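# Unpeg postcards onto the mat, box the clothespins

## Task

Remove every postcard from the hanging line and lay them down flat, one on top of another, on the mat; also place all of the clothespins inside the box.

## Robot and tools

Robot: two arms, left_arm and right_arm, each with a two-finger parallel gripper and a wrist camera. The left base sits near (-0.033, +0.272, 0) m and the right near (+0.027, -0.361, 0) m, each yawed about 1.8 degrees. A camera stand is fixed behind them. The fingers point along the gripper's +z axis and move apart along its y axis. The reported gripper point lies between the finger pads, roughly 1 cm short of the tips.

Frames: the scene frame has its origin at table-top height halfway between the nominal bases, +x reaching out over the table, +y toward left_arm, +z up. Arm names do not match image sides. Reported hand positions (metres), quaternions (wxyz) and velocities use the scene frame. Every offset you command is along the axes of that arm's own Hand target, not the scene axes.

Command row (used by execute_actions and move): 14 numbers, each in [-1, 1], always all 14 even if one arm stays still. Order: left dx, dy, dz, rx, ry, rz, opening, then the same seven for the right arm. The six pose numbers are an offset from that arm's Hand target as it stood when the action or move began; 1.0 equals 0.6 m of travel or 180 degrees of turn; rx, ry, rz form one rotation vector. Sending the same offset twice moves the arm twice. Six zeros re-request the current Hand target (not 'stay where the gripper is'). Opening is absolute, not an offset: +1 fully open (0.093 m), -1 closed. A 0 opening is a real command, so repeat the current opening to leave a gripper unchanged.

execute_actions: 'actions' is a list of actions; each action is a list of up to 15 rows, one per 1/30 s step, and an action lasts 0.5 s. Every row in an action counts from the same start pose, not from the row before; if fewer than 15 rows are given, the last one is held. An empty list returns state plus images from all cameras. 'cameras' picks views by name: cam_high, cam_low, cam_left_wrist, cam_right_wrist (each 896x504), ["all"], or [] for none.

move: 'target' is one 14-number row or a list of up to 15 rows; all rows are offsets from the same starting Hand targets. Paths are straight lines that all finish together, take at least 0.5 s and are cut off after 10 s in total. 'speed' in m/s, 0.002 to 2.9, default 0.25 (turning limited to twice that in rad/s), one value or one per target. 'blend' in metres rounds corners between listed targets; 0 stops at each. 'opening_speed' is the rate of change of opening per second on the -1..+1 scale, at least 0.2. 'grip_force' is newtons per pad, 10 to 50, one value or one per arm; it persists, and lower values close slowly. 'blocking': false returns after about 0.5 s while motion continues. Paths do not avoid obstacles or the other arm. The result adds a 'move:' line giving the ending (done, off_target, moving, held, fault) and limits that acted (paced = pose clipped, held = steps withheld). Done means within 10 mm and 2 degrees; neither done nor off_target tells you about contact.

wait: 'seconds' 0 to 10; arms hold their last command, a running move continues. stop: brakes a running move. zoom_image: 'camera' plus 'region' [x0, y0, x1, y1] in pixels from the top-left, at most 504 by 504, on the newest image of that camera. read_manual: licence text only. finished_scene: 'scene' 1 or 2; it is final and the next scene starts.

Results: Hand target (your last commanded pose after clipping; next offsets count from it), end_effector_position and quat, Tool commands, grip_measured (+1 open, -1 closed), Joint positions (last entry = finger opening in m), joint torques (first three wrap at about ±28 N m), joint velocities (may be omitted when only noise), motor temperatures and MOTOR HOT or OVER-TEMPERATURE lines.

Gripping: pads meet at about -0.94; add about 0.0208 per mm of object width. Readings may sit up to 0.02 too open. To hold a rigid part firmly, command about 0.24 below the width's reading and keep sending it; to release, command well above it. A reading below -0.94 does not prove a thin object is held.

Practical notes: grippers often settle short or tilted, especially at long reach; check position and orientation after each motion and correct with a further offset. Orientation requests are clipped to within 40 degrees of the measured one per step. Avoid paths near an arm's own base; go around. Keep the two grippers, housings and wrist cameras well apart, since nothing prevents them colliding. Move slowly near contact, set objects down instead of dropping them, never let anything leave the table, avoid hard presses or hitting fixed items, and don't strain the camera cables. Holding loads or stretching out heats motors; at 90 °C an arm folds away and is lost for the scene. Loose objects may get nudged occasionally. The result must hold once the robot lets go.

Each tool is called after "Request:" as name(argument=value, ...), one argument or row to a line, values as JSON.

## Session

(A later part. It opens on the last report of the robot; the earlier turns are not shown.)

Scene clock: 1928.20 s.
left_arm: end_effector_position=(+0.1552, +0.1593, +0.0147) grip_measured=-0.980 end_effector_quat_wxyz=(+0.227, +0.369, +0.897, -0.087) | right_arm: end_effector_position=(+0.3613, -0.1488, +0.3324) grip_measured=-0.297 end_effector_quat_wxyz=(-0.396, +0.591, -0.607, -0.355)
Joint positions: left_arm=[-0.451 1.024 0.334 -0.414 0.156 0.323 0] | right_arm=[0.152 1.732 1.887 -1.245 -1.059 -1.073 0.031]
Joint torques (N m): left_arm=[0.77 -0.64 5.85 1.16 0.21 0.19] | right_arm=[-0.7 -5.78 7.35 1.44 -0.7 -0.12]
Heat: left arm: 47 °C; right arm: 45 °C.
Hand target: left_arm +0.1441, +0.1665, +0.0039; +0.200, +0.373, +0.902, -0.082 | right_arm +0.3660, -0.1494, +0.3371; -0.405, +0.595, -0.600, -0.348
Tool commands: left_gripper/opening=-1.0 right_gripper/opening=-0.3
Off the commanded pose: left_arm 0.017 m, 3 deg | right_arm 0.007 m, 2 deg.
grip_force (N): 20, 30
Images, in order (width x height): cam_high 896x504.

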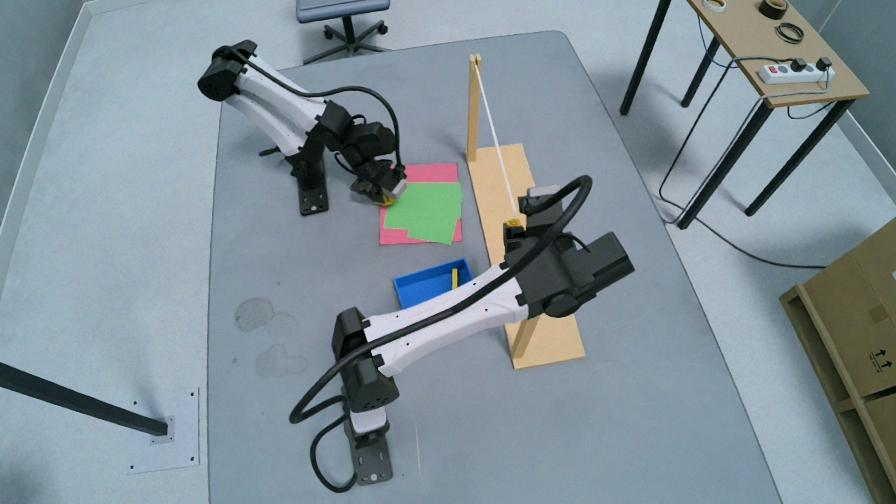

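Request:
move(
  target=[
    [-0.0317,0,-0.0679,0,0,0,-1,0,0,0,0,0,0,-0.3],
    [-0.2161,0.0924,0.0198,0,0,0,-1,0,0,0,0,0,0,-0.62],
  ],
  speed=[0.12,0.15],
  opening_speed=0.4,
  cameras=["cam_left_wrist","cam_right_wrist","cam_low"],
)

Request:
zoom_image(
  camera="cam_right_wrist",
  region=[300, 360, 604, 504],
)

Request:
zoom_image(
  camera="cam_low",
  region=[360, 30, 480, 120],
)

Scene clock: 1948.60 s.
left_arm: end_effector_position=(+0.2614, +0.1221, +0.0429) grip_measured=-0.980 end_effector_quat_wxyz=(+0.189, +0.367, +0.907, -0.081) | right_arm: end_effector_position=(+0.3613, -0.1488, +0.3324) grip_measured=-0.614 end_effector_quat_wxyz=(-0.396, +0.591, -0.607, -0.355)
Joint positions: left_arm=[-0.423 1.545 0.846 -0.487 0.156 0.348 0] | right_arm=[0.152 1.732 1.887 -1.245 -1.059 -1.073 0.016]
Joint torques (N m): left_arm=[0.75 -4.59 9.13 1.46 0.41 0.19] | right_arm=[-0.72 -5.76 7.35 1.44 -0.7 -0.12]
Heat: left arm: 46 °C; right arm: 44 °C.
Hand target: left_arm +0.2700, +0.1191, +0.0481; +0.200, +0.373, +0.902, -0.082 | right_arm +0.3660, -0.1494, +0.3371; -0.405, +0.595, -0.600, -0.348
Off the commanded pose: left_arm 0.010 m, 2 deg | right_arm 0.007 m, 2 deg.
grip_force (N): 20, 30
move: done
Images, in order (width x height): cam_low 896x504, cam_left_wrist 896x504, cam_right_wrist 896x504.

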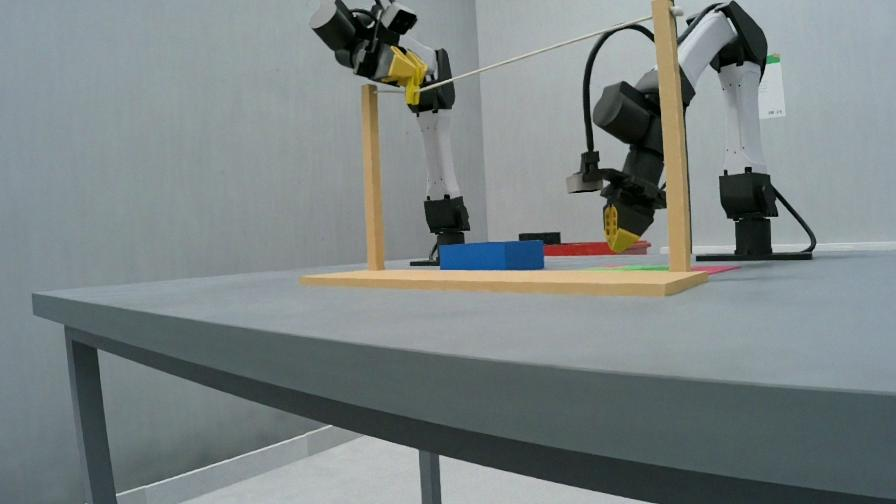

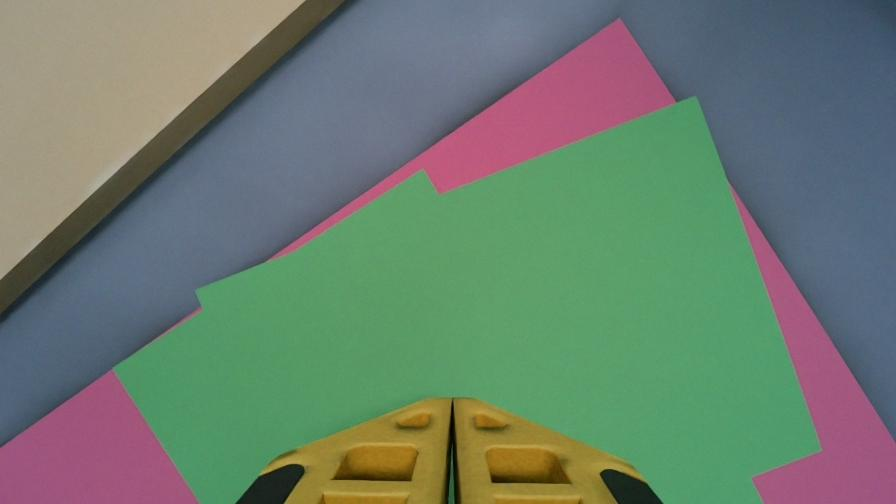

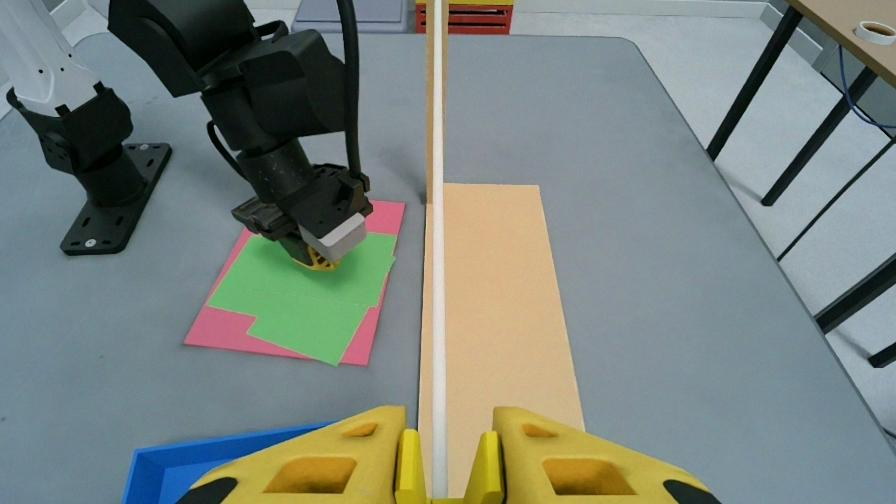

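Scaled by 1.658.

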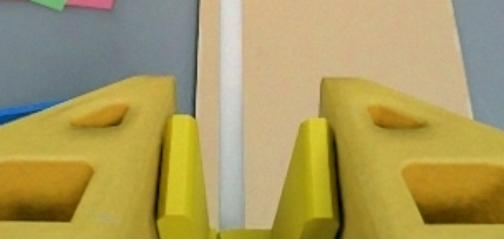

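Scaled by 4.200.

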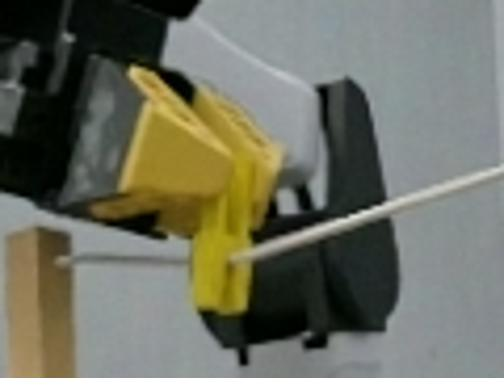

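Request:
move(
  target=[
    [0.031,0,0.0664,0,0,0,-1,-0.075,-0.0054,-0.0358,0,0,0,-0.62],
    [0.0748,-0.0012,0.046,0,0,0,-1,-0.075,-0.0054,-0.0358,0,0,0,-0.62],
  ],
  speed=[0.05,0.04],
  cameras=["cam_left_wrist","cam_right_wrist","cam_low"],
)

Request:
zoom_image(
  camera="cam_low",
  region=[360, 0, 560, 120],
)

Request:
zoom_image(
  camera="cam_right_wrist",
  region=[140, 160, 440, 380],
)

Scene clock: 1968.17 s.
left_arm: end_effector_position=(+0.2656, +0.1294, +0.0150) grip_measured=-0.980 end_effector_quat_wxyz=(+0.232, +0.369, +0.896, -0.087) | right_arm: end_effector_position=(+0.3642, -0.1483, +0.3831) grip_measured=-0.614 end_effector_quat_wxyz=(-0.398, +0.591, -0.606, -0.354)
Joint positions: left_arm=[-0.382 1.563 0.692 -0.232 0.187 0.386 0] | right_arm=[0.152 1.875 2.302 -1.512 -1.059 -1.071 0.016]
Joint torques (N m): left_arm=[0.84 -5.71 4.68 1.05 0.15 0.17] | right_arm=[-0.72 -6.46 6.45 1.38 -0.71 -0.14]
Heat: left arm: 48 °C; right arm: 44 °C.
Hand target: left_arm +0.2490, +0.1392, +0.0041; +0.200, +0.373, +0.902, -0.082 | right_arm +0.3660, -0.1494, +0.3871; -0.405, +0.595, -0.600, -0.348
Off the commanded pose: left_arm 0.022 m, 4 deg | right_arm 0.005 m, 1 deg.
grip_force (N): 20, 30
move: off_target (left_arm)
Images, in order (width x height): cam_low 896x504, cam_left_wrist 896x504, cam_right_wrist 896x504.

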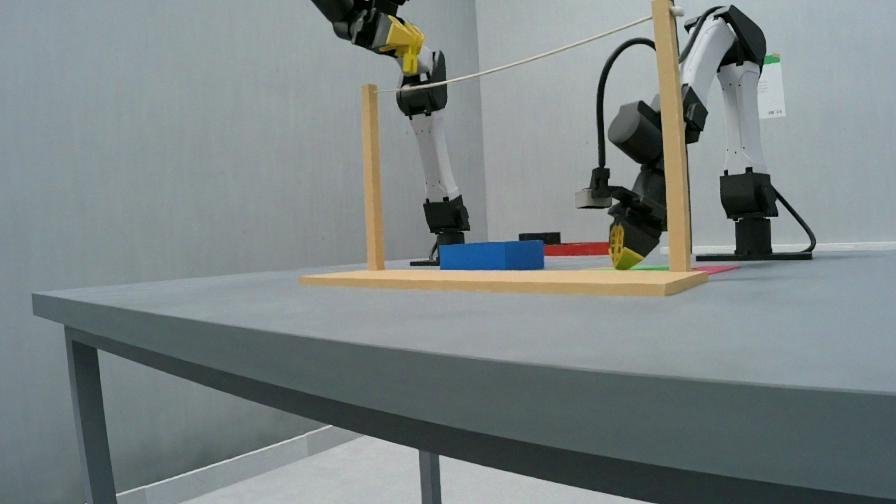

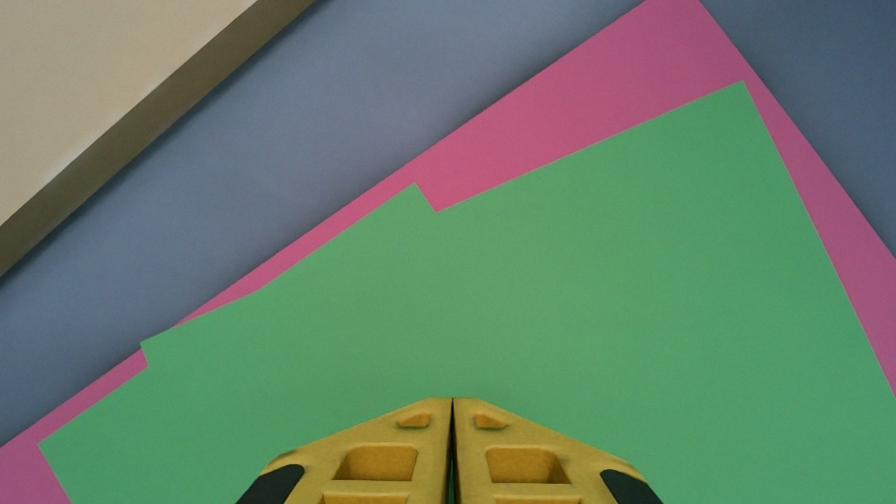

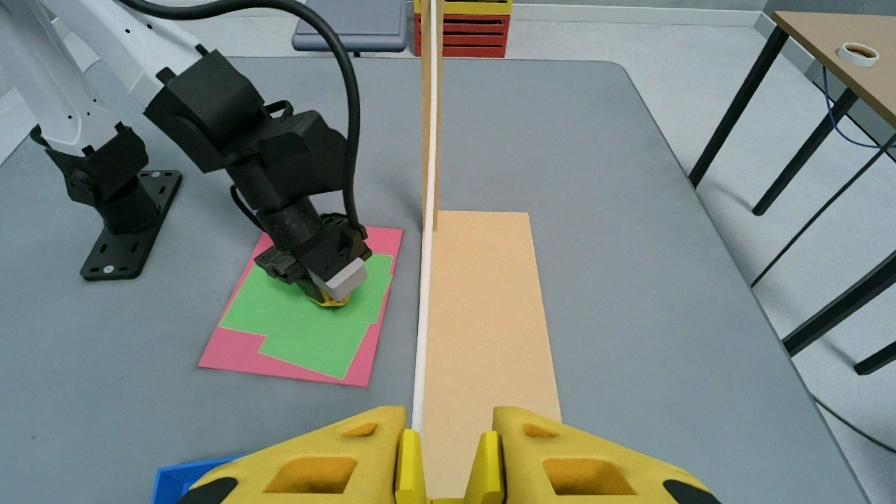

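Scaled by 2.520.

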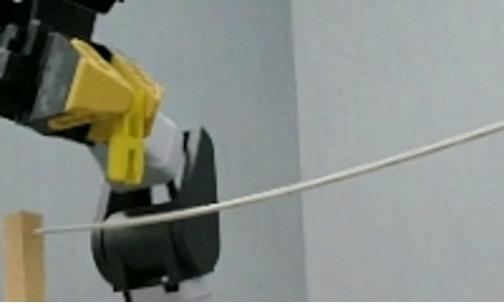

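Scaled by 1.680.

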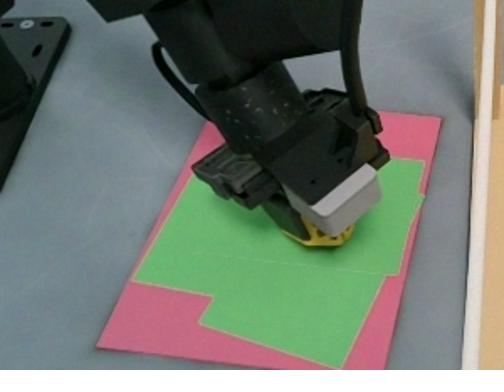

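Request:
move(
  target=[0.0203,-0.0106,-0.0095,0,0,0,-1,0,0,0,0,0,0,-0.62],
  speed=0.04,
  cameras=["cam_left_wrist","cam_right_wrist"],
)

Request:
zoom_image(
  camera="cam_right_wrist",
  region=[140, 160, 440, 400],
)

Scene clock: 1985.60 s.
left_arm: end_effector_position=(+0.2522, +0.1343, +0.0151) grip_measured=-0.980 end_effector_quat_wxyz=(+0.234, +0.369, +0.895, -0.087) | right_arm: end_effector_position=(+0.3642, -0.1483, +0.3831) grip_measured=-0.614 end_effector_quat_wxyz=(-0.398, +0.591, -0.606, -0.354)
Joint positions: left_arm=[-0.382 1.506 0.637 -0.231 0.187 0.387 0] | right_arm=[0.152 1.875 2.302 -1.512 -1.059 -1.071 0.016]
Joint torques (N m): left_arm=[0.94 -5.04 4.77 0.98 0.17 0.2] | right_arm=[-0.7 -6.45 6.45 1.38 -0.71 -0.14]
Heat: left arm: 46 °C; right arm: 45 °C.
Hand target: left_arm +0.2349, +0.1442, +0.0041; +0.200, +0.373, +0.902, -0.082 | right_arm +0.3661, -0.1494, +0.3871; -0.405, +0.595, -0.600, -0.348
Off the commanded pose: left_arm 0.023 m, 4 deg | right_arm 0.005 m, 1 deg.
grip_force (N): 20, 30
move: off_target (left_arm)
Images, in order (width x height): cam_left_wrist 896x504, cam_right_wrist 896x504.

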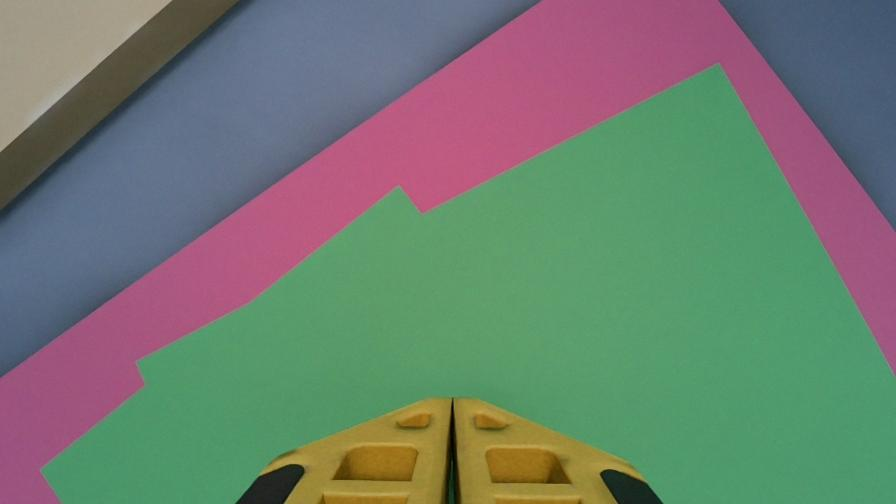

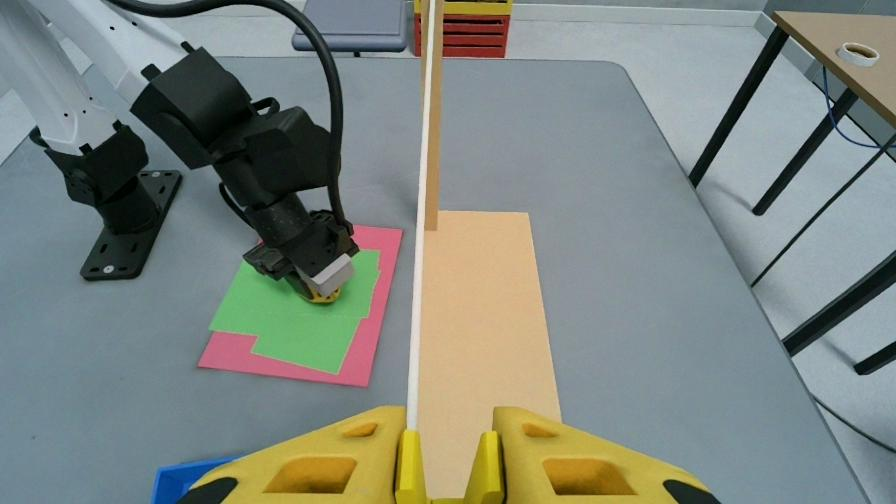

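Scaled by 1.680.

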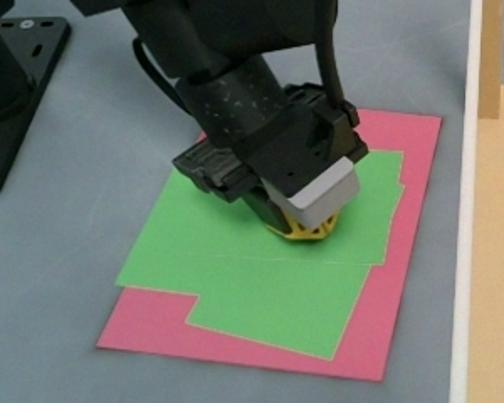

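Request:
move(
  target=[
    [-0.0317,0,-0.0679,0,0,0,-1,0,0,0,0,0,0,-0.62],
    [0.0113,-0.046,-0.09,0,0,0,-1,0,0,0,0,0,0,-0.62],
    [-0.043,-0.0107,-0.0608,0,0,0,-1,0,0,0,0,0,0,-0.62],
    [-0.012,-0.0107,0.0057,0,0,0,-1,0,0,0,0,0,0,-0.62],
    [-0.0257,0.0002,0.012,0,0,0,-1,0,0,0,0,0,0,-0.62],
  ],
  speed=[0.15,0.15,0.1,0.06,0.05],
  cameras=["cam_left_wrist","cam_right_wrist"],
)

Request:
zoom_image(
  camera="cam_right_wrist",
  region=[140, 160, 440, 400],
)

Scene clock: 2015.33 s.
left_arm: end_effector_position=(+0.2520, +0.1270, +0.0148) grip_measured=-0.980 end_effector_quat_wxyz=(+0.223, +0.369, +0.898, -0.087) | right_arm: end_effector_position=(+0.3642, -0.1483, +0.3831) grip_measured=-0.614 end_effector_quat_wxyz=(-0.398, +0.591, -0.606, -0.354)
Joint positions: left_arm=[-0.41 1.528 0.666 -0.256 0.176 0.36 0] | right_arm=[0.152 1.875 2.302 -1.512 -1.059 -1.071 0.016]
Joint torques (N m): left_arm=[0.77 -2.76 7.02 1.36 0.14 0.23] | right_arm=[-0.72 -6.46 6.45 1.38 -0.7 -0.14]
Heat: left arm: 45 °C; right arm: 46 °C.
Hand target: left_arm +0.2472, +0.1322, +0.0041; +0.201, +0.373, +0.902, -0.082 | right_arm +0.3661, -0.1494, +0.3871; -0.405, +0.595, -0.600, -0.348
Off the commanded pose: left_arm 0.013 m, 3 deg | right_arm 0.005 m, 1 deg.
grip_force (N): 20, 30
move: off_target (left_arm)
Images, in order (width x height): cam_left_wrist 896x504, cam_right_wrist 896x504.

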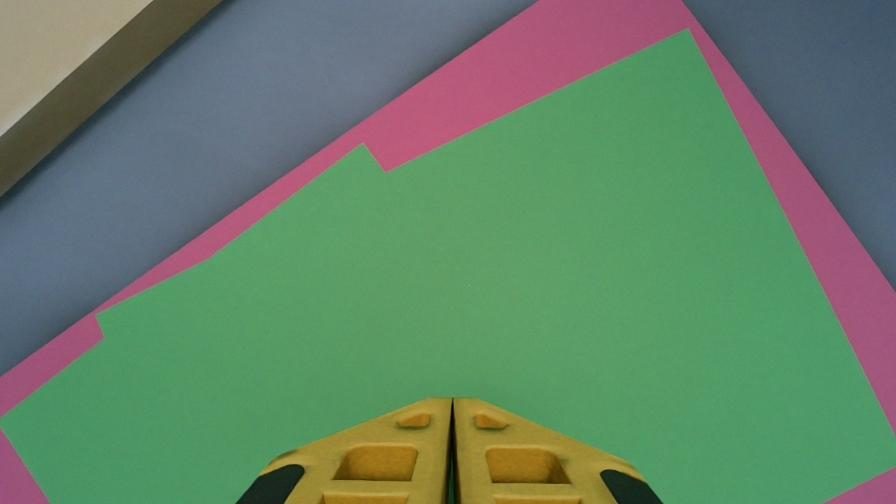

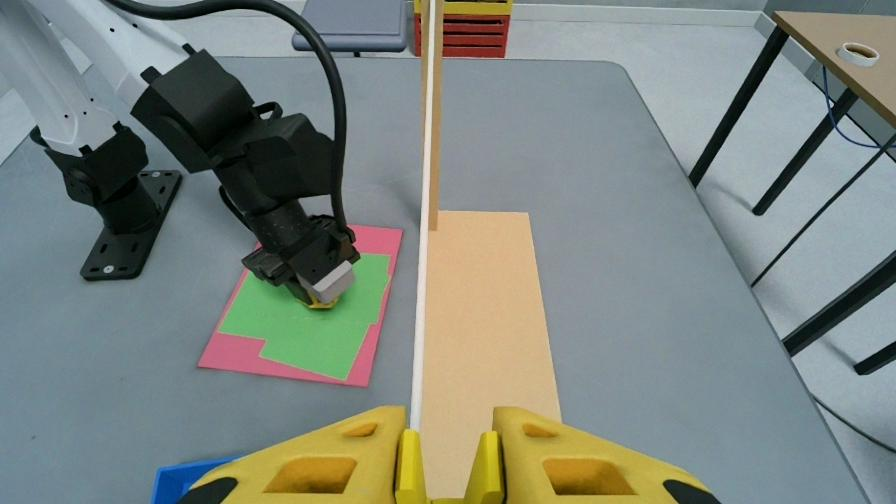

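Scaled by 1.680.

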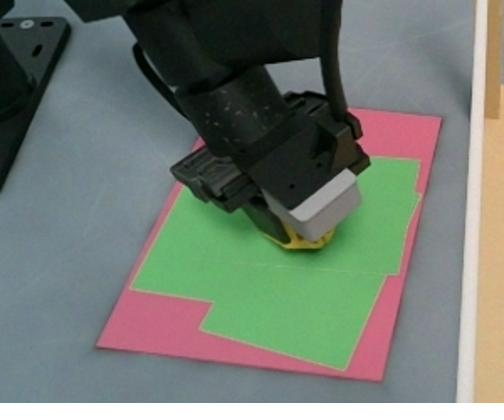

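Request:
move(
  target=[0.0181,0.0082,-0.0085,0,0,0,-1,0,0,0,0,0,0,-0.62],
  speed=0.04,
  cameras=["cam_left_wrist","cam_right_wrist"],
)

Request:
zoom_image(
  camera="cam_right_wrist",
  region=[140, 160, 440, 400],
)

Scene clock: 2032.23 s.
left_arm: end_effector_position=(+0.2545, +0.1325, +0.0150) grip_measured=-0.980 end_effector_quat_wxyz=(+0.226, +0.371, +0.896, -0.094) | right_arm: end_effector_position=(+0.3642, -0.1483, +0.3831) grip_measured=-0.614 end_effector_quat_wxyz=(-0.398, +0.591, -0.606, -0.354)
Joint positions: left_arm=[-0.375 1.528 0.663 -0.252 0.206 0.395 0] | right_arm=[0.152 1.875 2.302 -1.512 -1.059 -1.071 0.016]
Joint torques (N m): left_arm=[0.99 -5.09 4.53 1.09 0.11 0.16] | right_arm=[-0.7 -6.46 6.45 1.38 -0.71 -0.14]
Heat: left arm: 46 °C; right arm: 46 °C.
Hand target: left_arm +0.2422, +0.1442, +0.0042; +0.201, +0.373, +0.902, -0.082 | right_arm +0.3661, -0.1494, +0.3871; -0.405, +0.595, -0.600, -0.348
Off the commanded pose: left_arm 0.020 m, 3 deg | right_arm 0.005 m, 1 deg.
grip_force (N): 20, 30
move: off_target (left_arm)
Images, in order (width x height): cam_left_wrist 896x504, cam_right_wrist 896x504.

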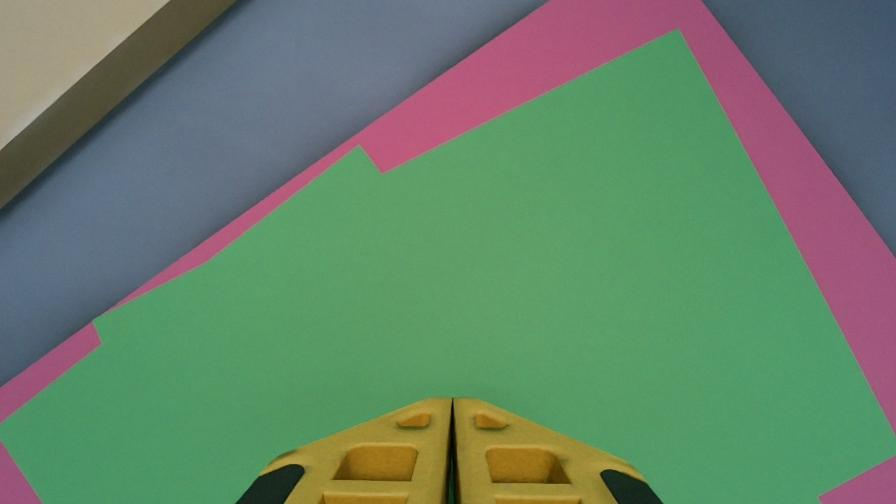

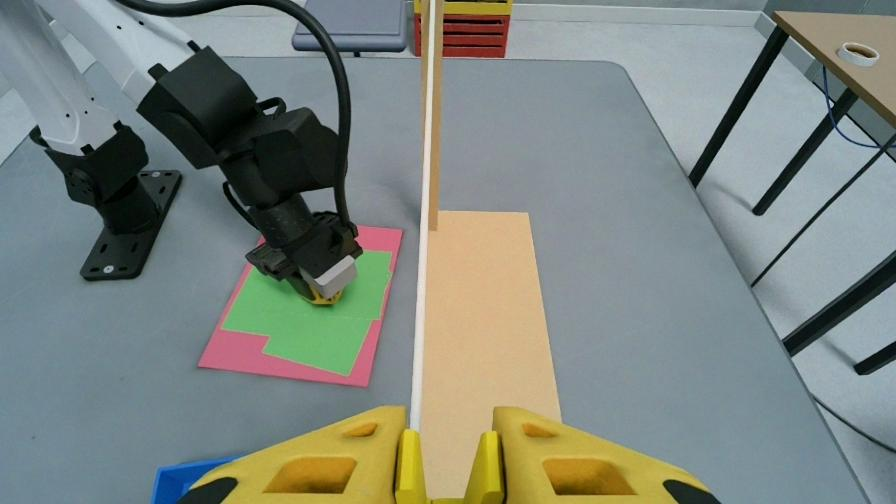

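Scaled by 1.680.

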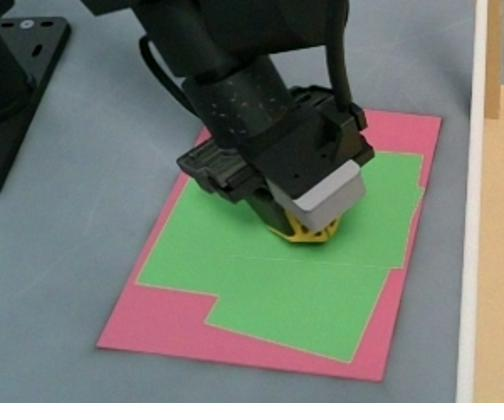

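Request:
move(
  target=[0.0096,-0.0106,-0.0045,0,0,0,-1,0,0,0,0,0,0,-0.62],
  speed=0.04,
  cameras=["cam_left_wrist","cam_right_wrist"],
)

Request:
zoom_image(
  camera="cam_right_wrist",
  region=[140, 160, 440, 400],
)

Scene clock: 2041.23 s.
left_arm: end_effector_position=(+0.2489, +0.1353, +0.0152) grip_measured=-0.980 end_effector_quat_wxyz=(+0.231, +0.371, +0.895, -0.092) | right_arm: end_effector_position=(+0.3642, -0.1483, +0.3831) grip_measured=-0.614 end_effector_quat_wxyz=(-0.398, +0.591, -0.606, -0.354)
Joint positions: left_arm=[-0.375 1.497 0.631 -0.241 0.202 0.396 0] | right_arm=[0.152 1.875 2.302 -1.512 -1.059 -1.071 0.016]
Joint torques (N m): left_arm=[0.35 -4.96 4.74 1 0.07 0.02] | right_arm=[-0.7 -6.45 6.46 1.38 -0.7 -0.14]
Heat: left arm: 45 °C; right arm: 46 °C.
Hand target: left_arm +0.2331, +0.1442, +0.0041; +0.201, +0.373, +0.902, -0.082 | right_arm +0.3661, -0.1494, +0.3871; -0.405, +0.595, -0.600, -0.348
Off the commanded pose: left_arm 0.021 m, 4 deg | right_arm 0.005 m, 1 deg.
grip_force (N): 20, 30
move: off_target (left_arm)
Images, in order (width x height): cam_left_wrist 896x504, cam_right_wrist 896x504.

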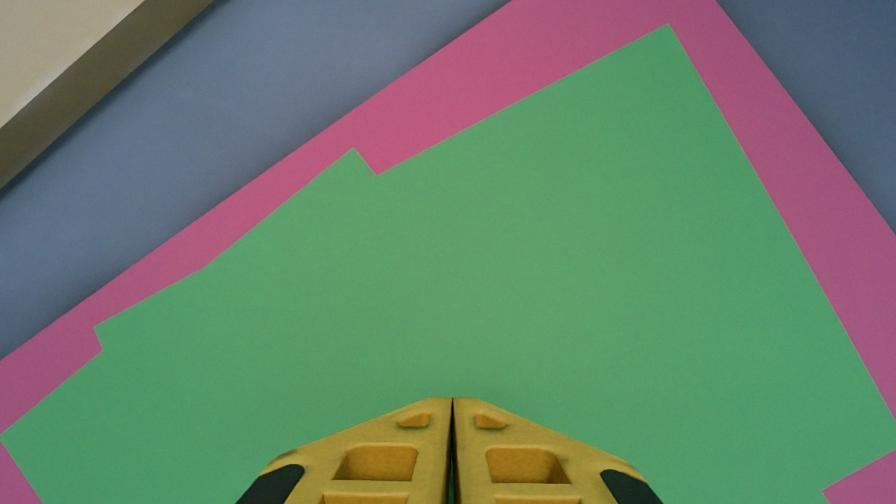

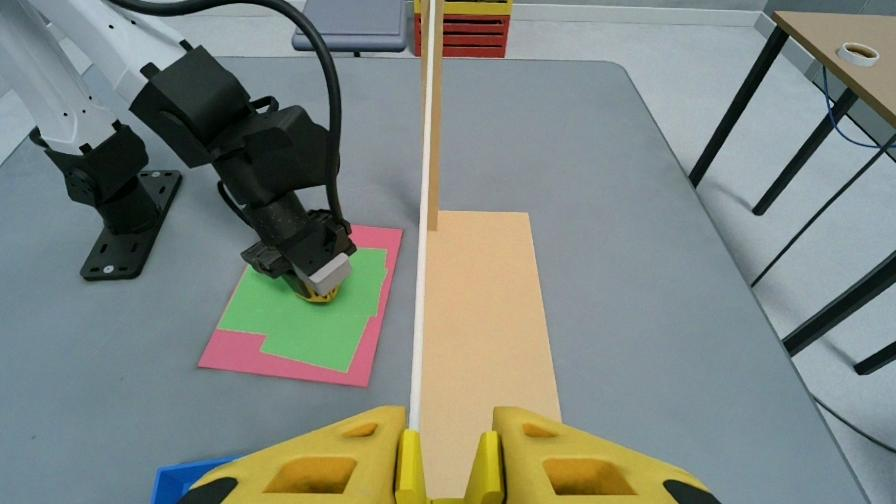

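Scaled by 1.680.

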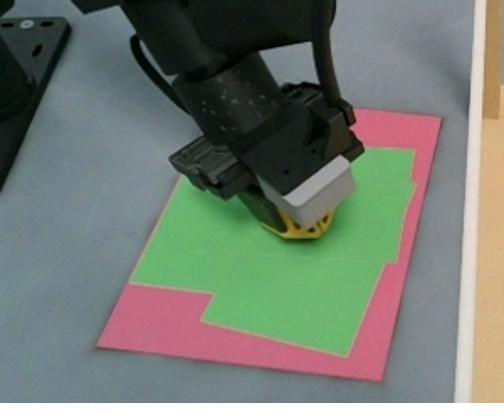

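Request:
move(
  target=[
    [-0.0423,0,-0.0906,0,0,0,-1,-0.03,0.1698,0.142,0.1488,0.0842,0.1198,-0.62],
    [0.0881,-0.079,-0.2545,0,0,0,-1,0.2475,0.2557,0.2065,0.1488,0.0842,0.1198,-0.62],
  ],
  speed=[0.15,0.15],
  blend=0.02,
  cameras=["cam_high","cam_right_wrist","cam_low"],
)

Request:
zoom_image(
  camera="cam_high",
  region=[350, 80, 530, 260],
)

Scene clock: 2071.60 s.
left_arm: end_effector_position=(+0.1208, +0.1899, +0.1177) grip_measured=-0.980 end_effector_quat_wxyz=(+0.199, +0.368, +0.905, -0.081) | right_arm: end_effector_position=(+0.2269, -0.0961, +0.1864) grip_measured=-0.614 end_effector_quat_wxyz=(+0.366, -0.410, +0.815, +0.186)
Joint positions: left_arm=[-0.339 0.774 0.697 -1.101 0.189 0.427 0] | right_arm=[0.884 1.091 0.848 -0.482 -0.013 -0.008 0.016]
Joint torques (N m): left_arm=[0.66 -0.17 8.46 1.28 0.31 0.13] | right_arm=[0.36 -3.59 5.48 2.7 0.03 0.11]
Motor temperatures (°C): left_arm=[31 42 44 41 29 29 31] | right_arm=[31 46 38 36 32 29 30]
Heat: left arm: 44 °C; right arm: 46 °C.
Hand target: left_arm +0.1199, +0.1900, +0.1200; +0.200, +0.373, +0.902, -0.082 | right_arm +0.2275, -0.0947, +0.1903; +0.378, -0.405, +0.811, +0.189
Off the commanded pose: left_arm 0.003 m, 1 deg | right_arm 0.004 m, 2 deg.
grip_force (N): 20, 30
move: done
Images, in order (width x height): cam_high 896x504, cam_low 896x504, cam_right_wrist 896x504.

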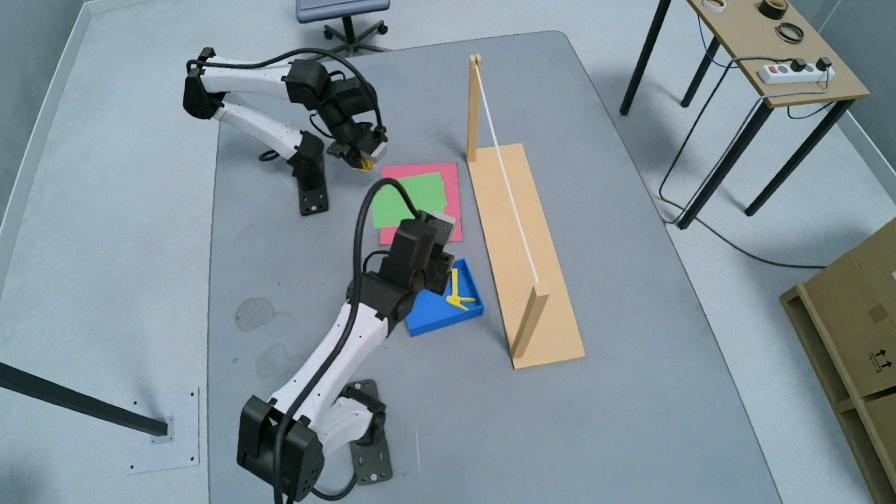

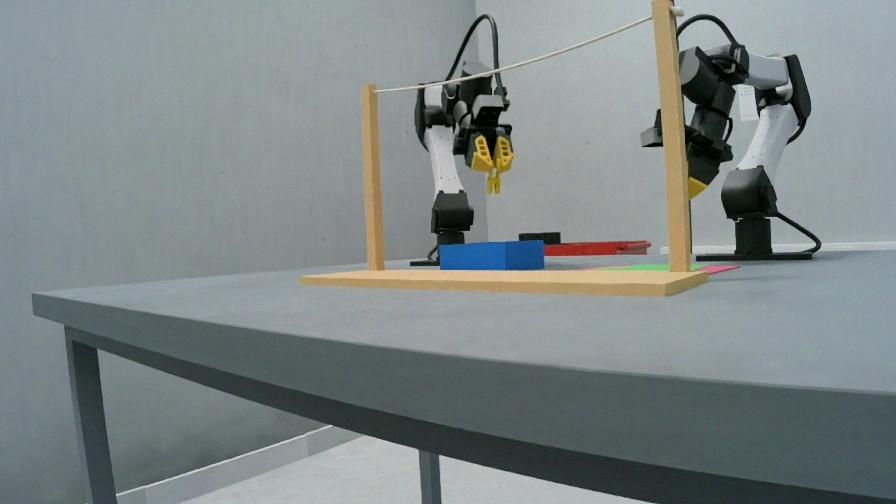

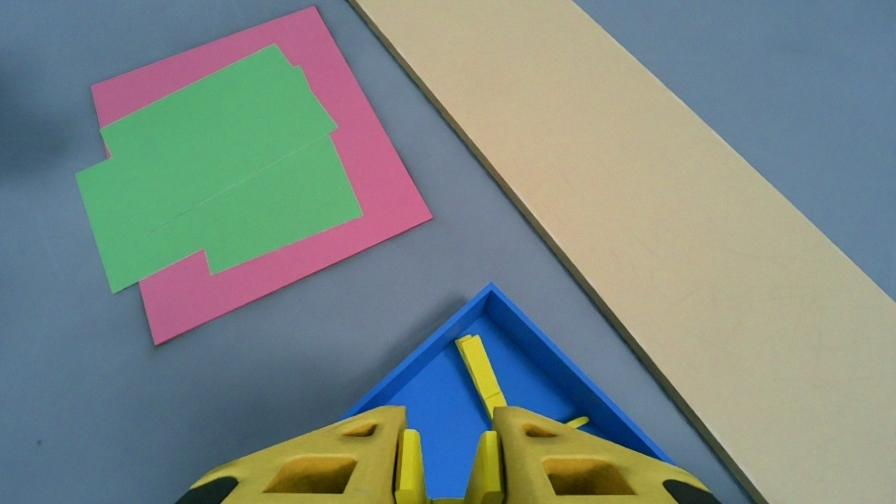

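Scaled by 2.800.

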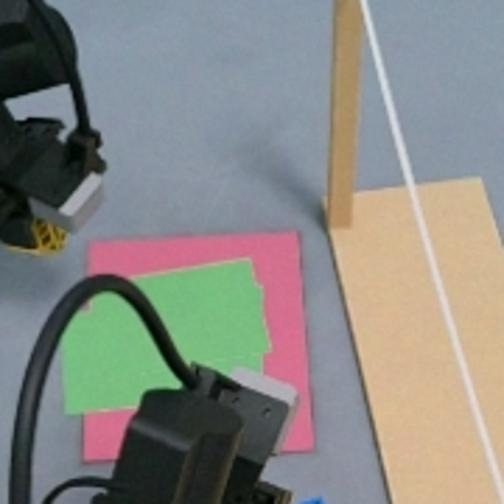

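Request:
move(
  target=[
    [0,0,0,0,0,0,-1,0.1723,0,0.1447,0,0,0,-0.62],
    [0,0,0,0,0,0,-1,0.1723,0,0.1447,0,0,0,0],
  ],
  speed=[0.12,0.12],
  opening_speed=0.5,
  cameras=["cam_right_wrist"],
)

Scene clock: 2089.00 s.
left_arm: end_effector_position=(+0.1207, +0.1900, +0.1176) grip_measured=-0.980 end_effector_quat_wxyz=(+0.199, +0.368, +0.905, -0.081) | right_arm: end_effector_position=(+0.2268, -0.0963, +0.0551) grip_measured=-0.001 end_effector_quat_wxyz=(+0.370, -0.409, +0.813, +0.187)
Joint positions: left_arm=[-0.339 0.774 0.697 -1.101 0.189 0.427 0] | right_arm=[0.886 1.296 0.402 0.179 -0.01 -0.007 0.045]
Joint torques (N m): left_arm=[0.59 -0.17 8.64 1.2 0.28 0.11] | right_arm=[0.28 -2.76 4.42 2.82 0 0.11]
Heat: left arm: 44 °C; right arm: 44 °C.
Hand target: left_arm +0.1199, +0.1900, +0.1200; +0.200, +0.373, +0.902, -0.082 | right_arm +0.2274, -0.0946, +0.0553; +0.378, -0.405, +0.811, +0.189
Off the commanded pose: left_arm 0.003 m, 1 deg | right_arm 0.002 m, 1 deg.
grip_force (N): 20, 30
move: done
Images, in order (width x height): cam_right_wrist 896x504.

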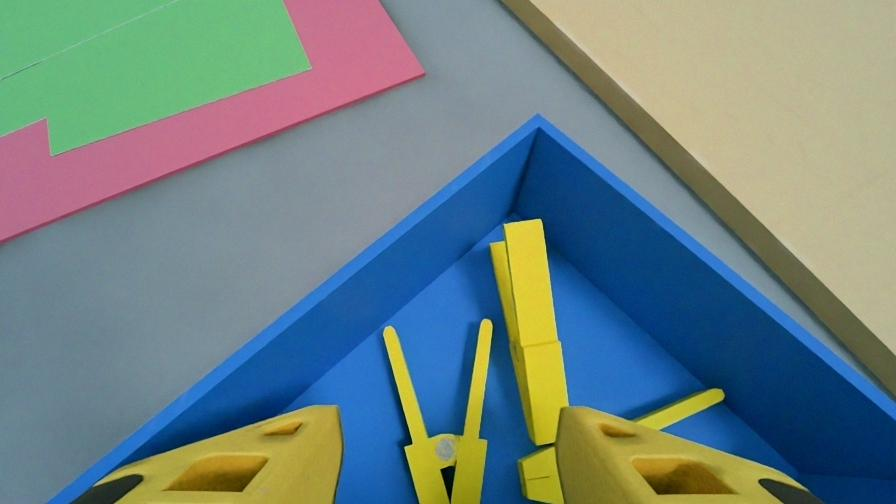

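Request:
move(
  target=[
    [-0.0805,0.0408,0.1718,0,0,0,-1,-0.1532,0,-0.1287,0,0,0,0],
    [-0.0805,0.0408,0.1718,0,0,0,-1,-0.0661,-0.0189,-0.2964,0,0,0,0],
  ],
  speed=[0.15,0.15],
  cameras=["cam_high","cam_left_wrist","cam_right_wrist"],
)

Request:
zoom_image(
  camera="cam_high",
  region=[350, 80, 530, 260],
)

Scene clock: 2116.87 s.
left_arm: end_effector_position=(+0.1992, +0.1456, +0.0506) grip_measured=-0.980 end_effector_quat_wxyz=(+0.202, +0.378, +0.900, -0.085) | right_arm: end_effector_position=(+0.1718, -0.1903, +0.1994) grip_measured=-0.001 end_effector_quat_wxyz=(+0.380, -0.402, +0.813, +0.185)
Joint positions: left_arm=[-0.422 1.233 0.619 -0.547 0.17 0.369 0] | right_arm=[0.776 0.609 0.738 -0.831 -0.077 -0.072 0.045]
Joint torques (N m): left_arm=[-0.2 -2.37 6.75 1.51 0.1 -0.26] | right_arm=[-0.91 0.35 5.94 2.41 -0.33 -0.07]
Motor temperatures (°C): left_arm=[31 39 45 41 29 29 31] | right_arm=[31 42 37 42 31 29 30]
Heat: left arm: 45 °C; right arm: 42 °C.
Hand target: left_arm +0.1990, +0.1457, +0.0471; +0.200, +0.373, +0.902, -0.082 | right_arm +0.1701, -0.1901, +0.2000; +0.378, -0.405, +0.811, +0.189
Off the commanded pose: left_arm 0.004 m, 1 deg | right_arm 0.002 m, 1 deg.
grip_force (N): 20, 30
move: done
Images, in order (width x height): cam_high 896x504, cam_left_wrist 896x504, cam_right_wrist 896x504.

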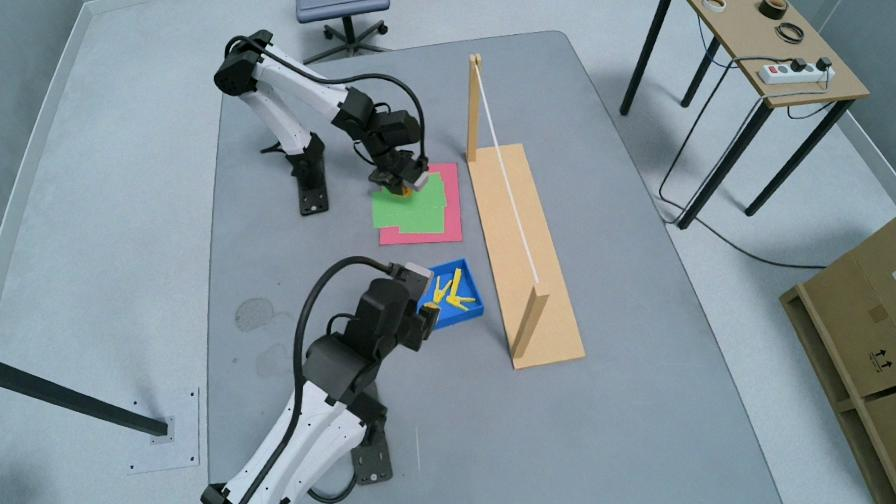

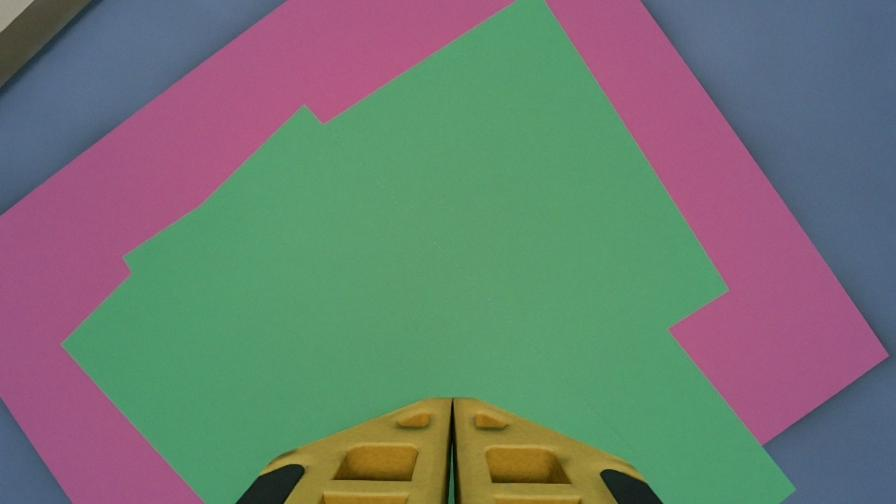

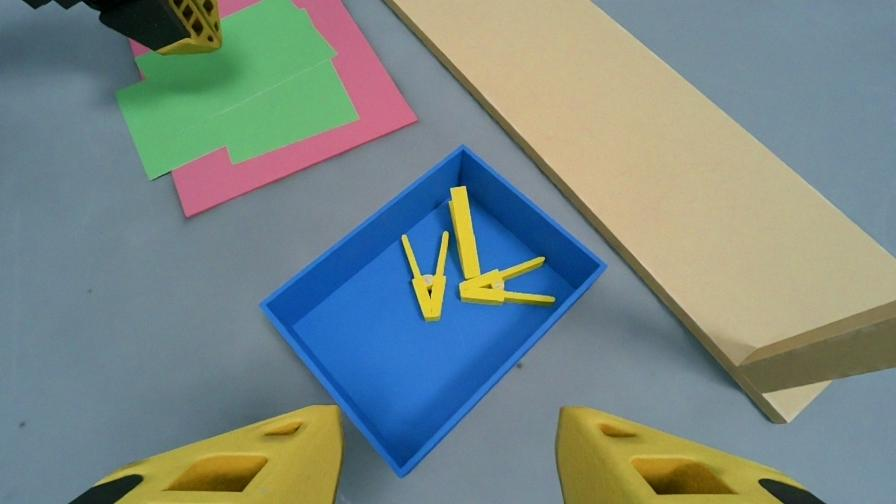

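Scaled by 2.800.

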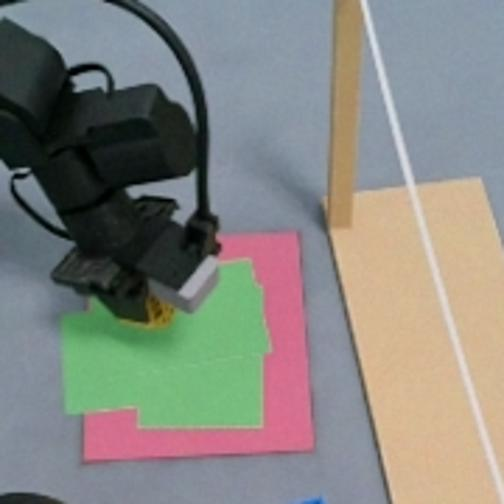

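Request:
move(
  target=[
    [0.031,0,0.0665,0,0,0,-1,0,0,0,0,0,0,0],
    [0.0023,0.023,0.0798,0,0,0,-1,0,0,0,0,0,0,0],
  ],
  speed=[0.05,0.05],
  cameras=["cam_high","cam_left_wrist","cam_right_wrist"],
)

Request:
zoom_image(
  camera="cam_high",
  region=[350, 80, 530, 260],
)

Scene clock: 2128.80 s.
left_arm: end_effector_position=(+0.2288, +0.1350, +0.0146) grip_measured=-0.980 end_effector_quat_wxyz=(+0.227, +0.373, +0.895, -0.090) | right_arm: end_effector_position=(+0.1717, -0.1903, +0.1993) grip_measured=-0.001 end_effector_quat_wxyz=(+0.379, -0.402, +0.813, +0.185)
Joint positions: left_arm=[-0.41 1.425 0.57 -0.256 0.183 0.369 0] | right_arm=[0.776 0.609 0.738 -0.832 -0.078 -0.072 0.045]
Joint torques (N m): left_arm=[0.77 -1.87 6.71 1.19 0.12 0.03] | right_arm=[-0.91 0.35 5.94 2.4 -0.33 -0.07]
Heat: left arm: 45 °C; right arm: 42 °C.
Hand target: left_arm +0.2223, +0.1421, +0.0031; +0.200, +0.373, +0.902, -0.082 | right_arm +0.1701, -0.1900, +0.2000; +0.378, -0.405, +0.811, +0.189
Off the commanded pose: left_arm 0.015 m, 3 deg | right_arm 0.002 m, 1 deg.
grip_force (N): 20, 30
move: off_target (left_arm)
Images, in order (width x height): cam_high 896x504, cam_left_wrist 896x504, cam_right_wrist 896x504.

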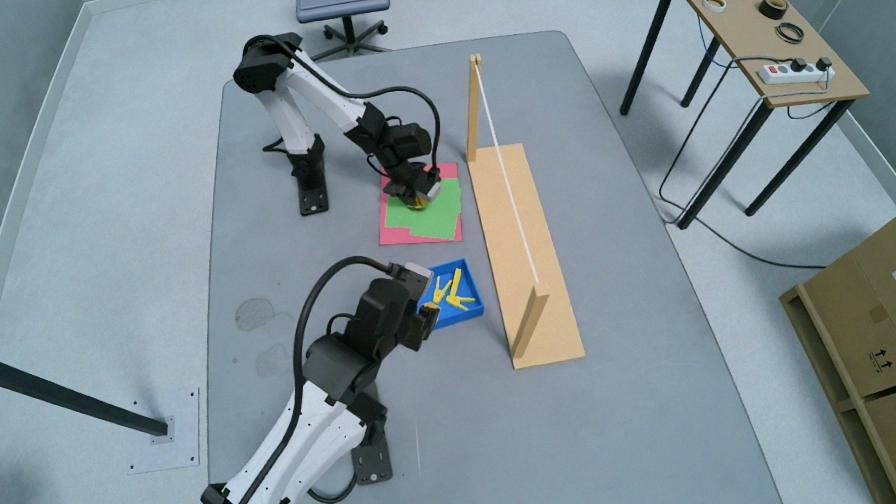

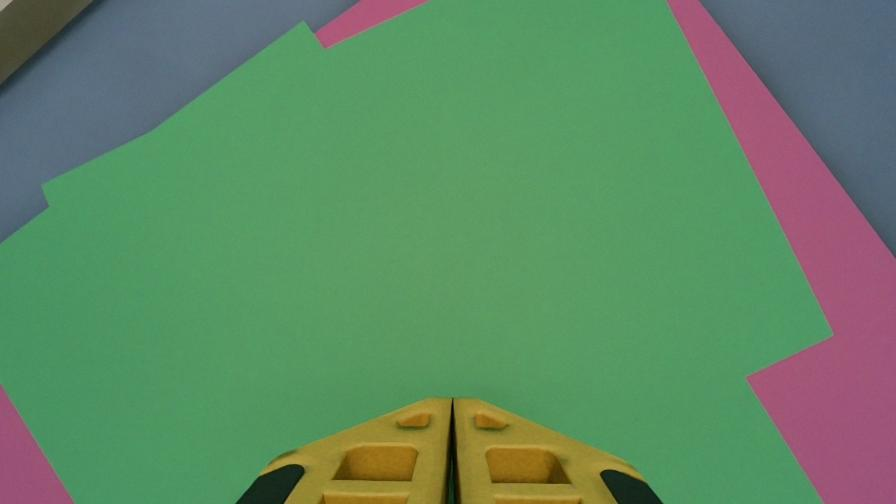

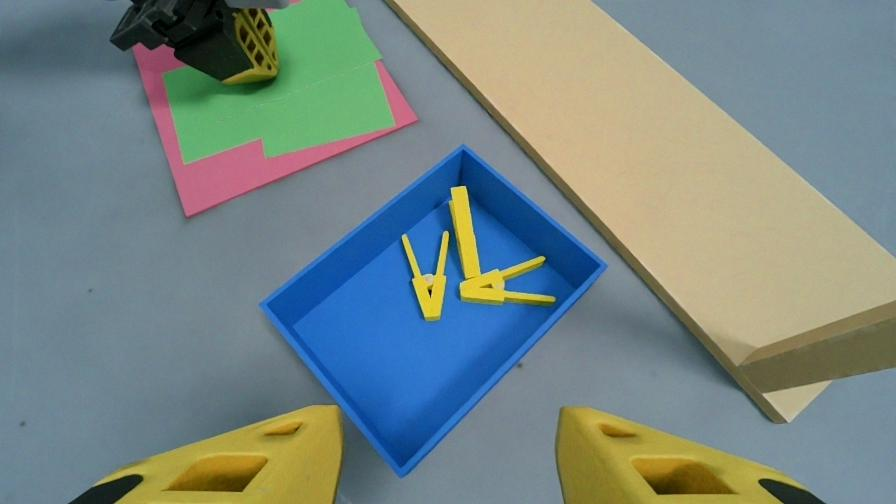

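Scaled by 2.800.

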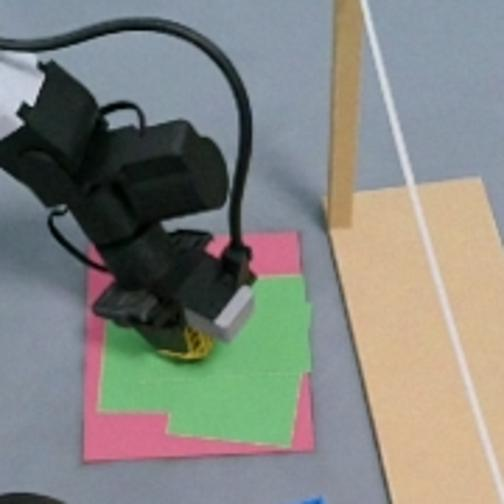

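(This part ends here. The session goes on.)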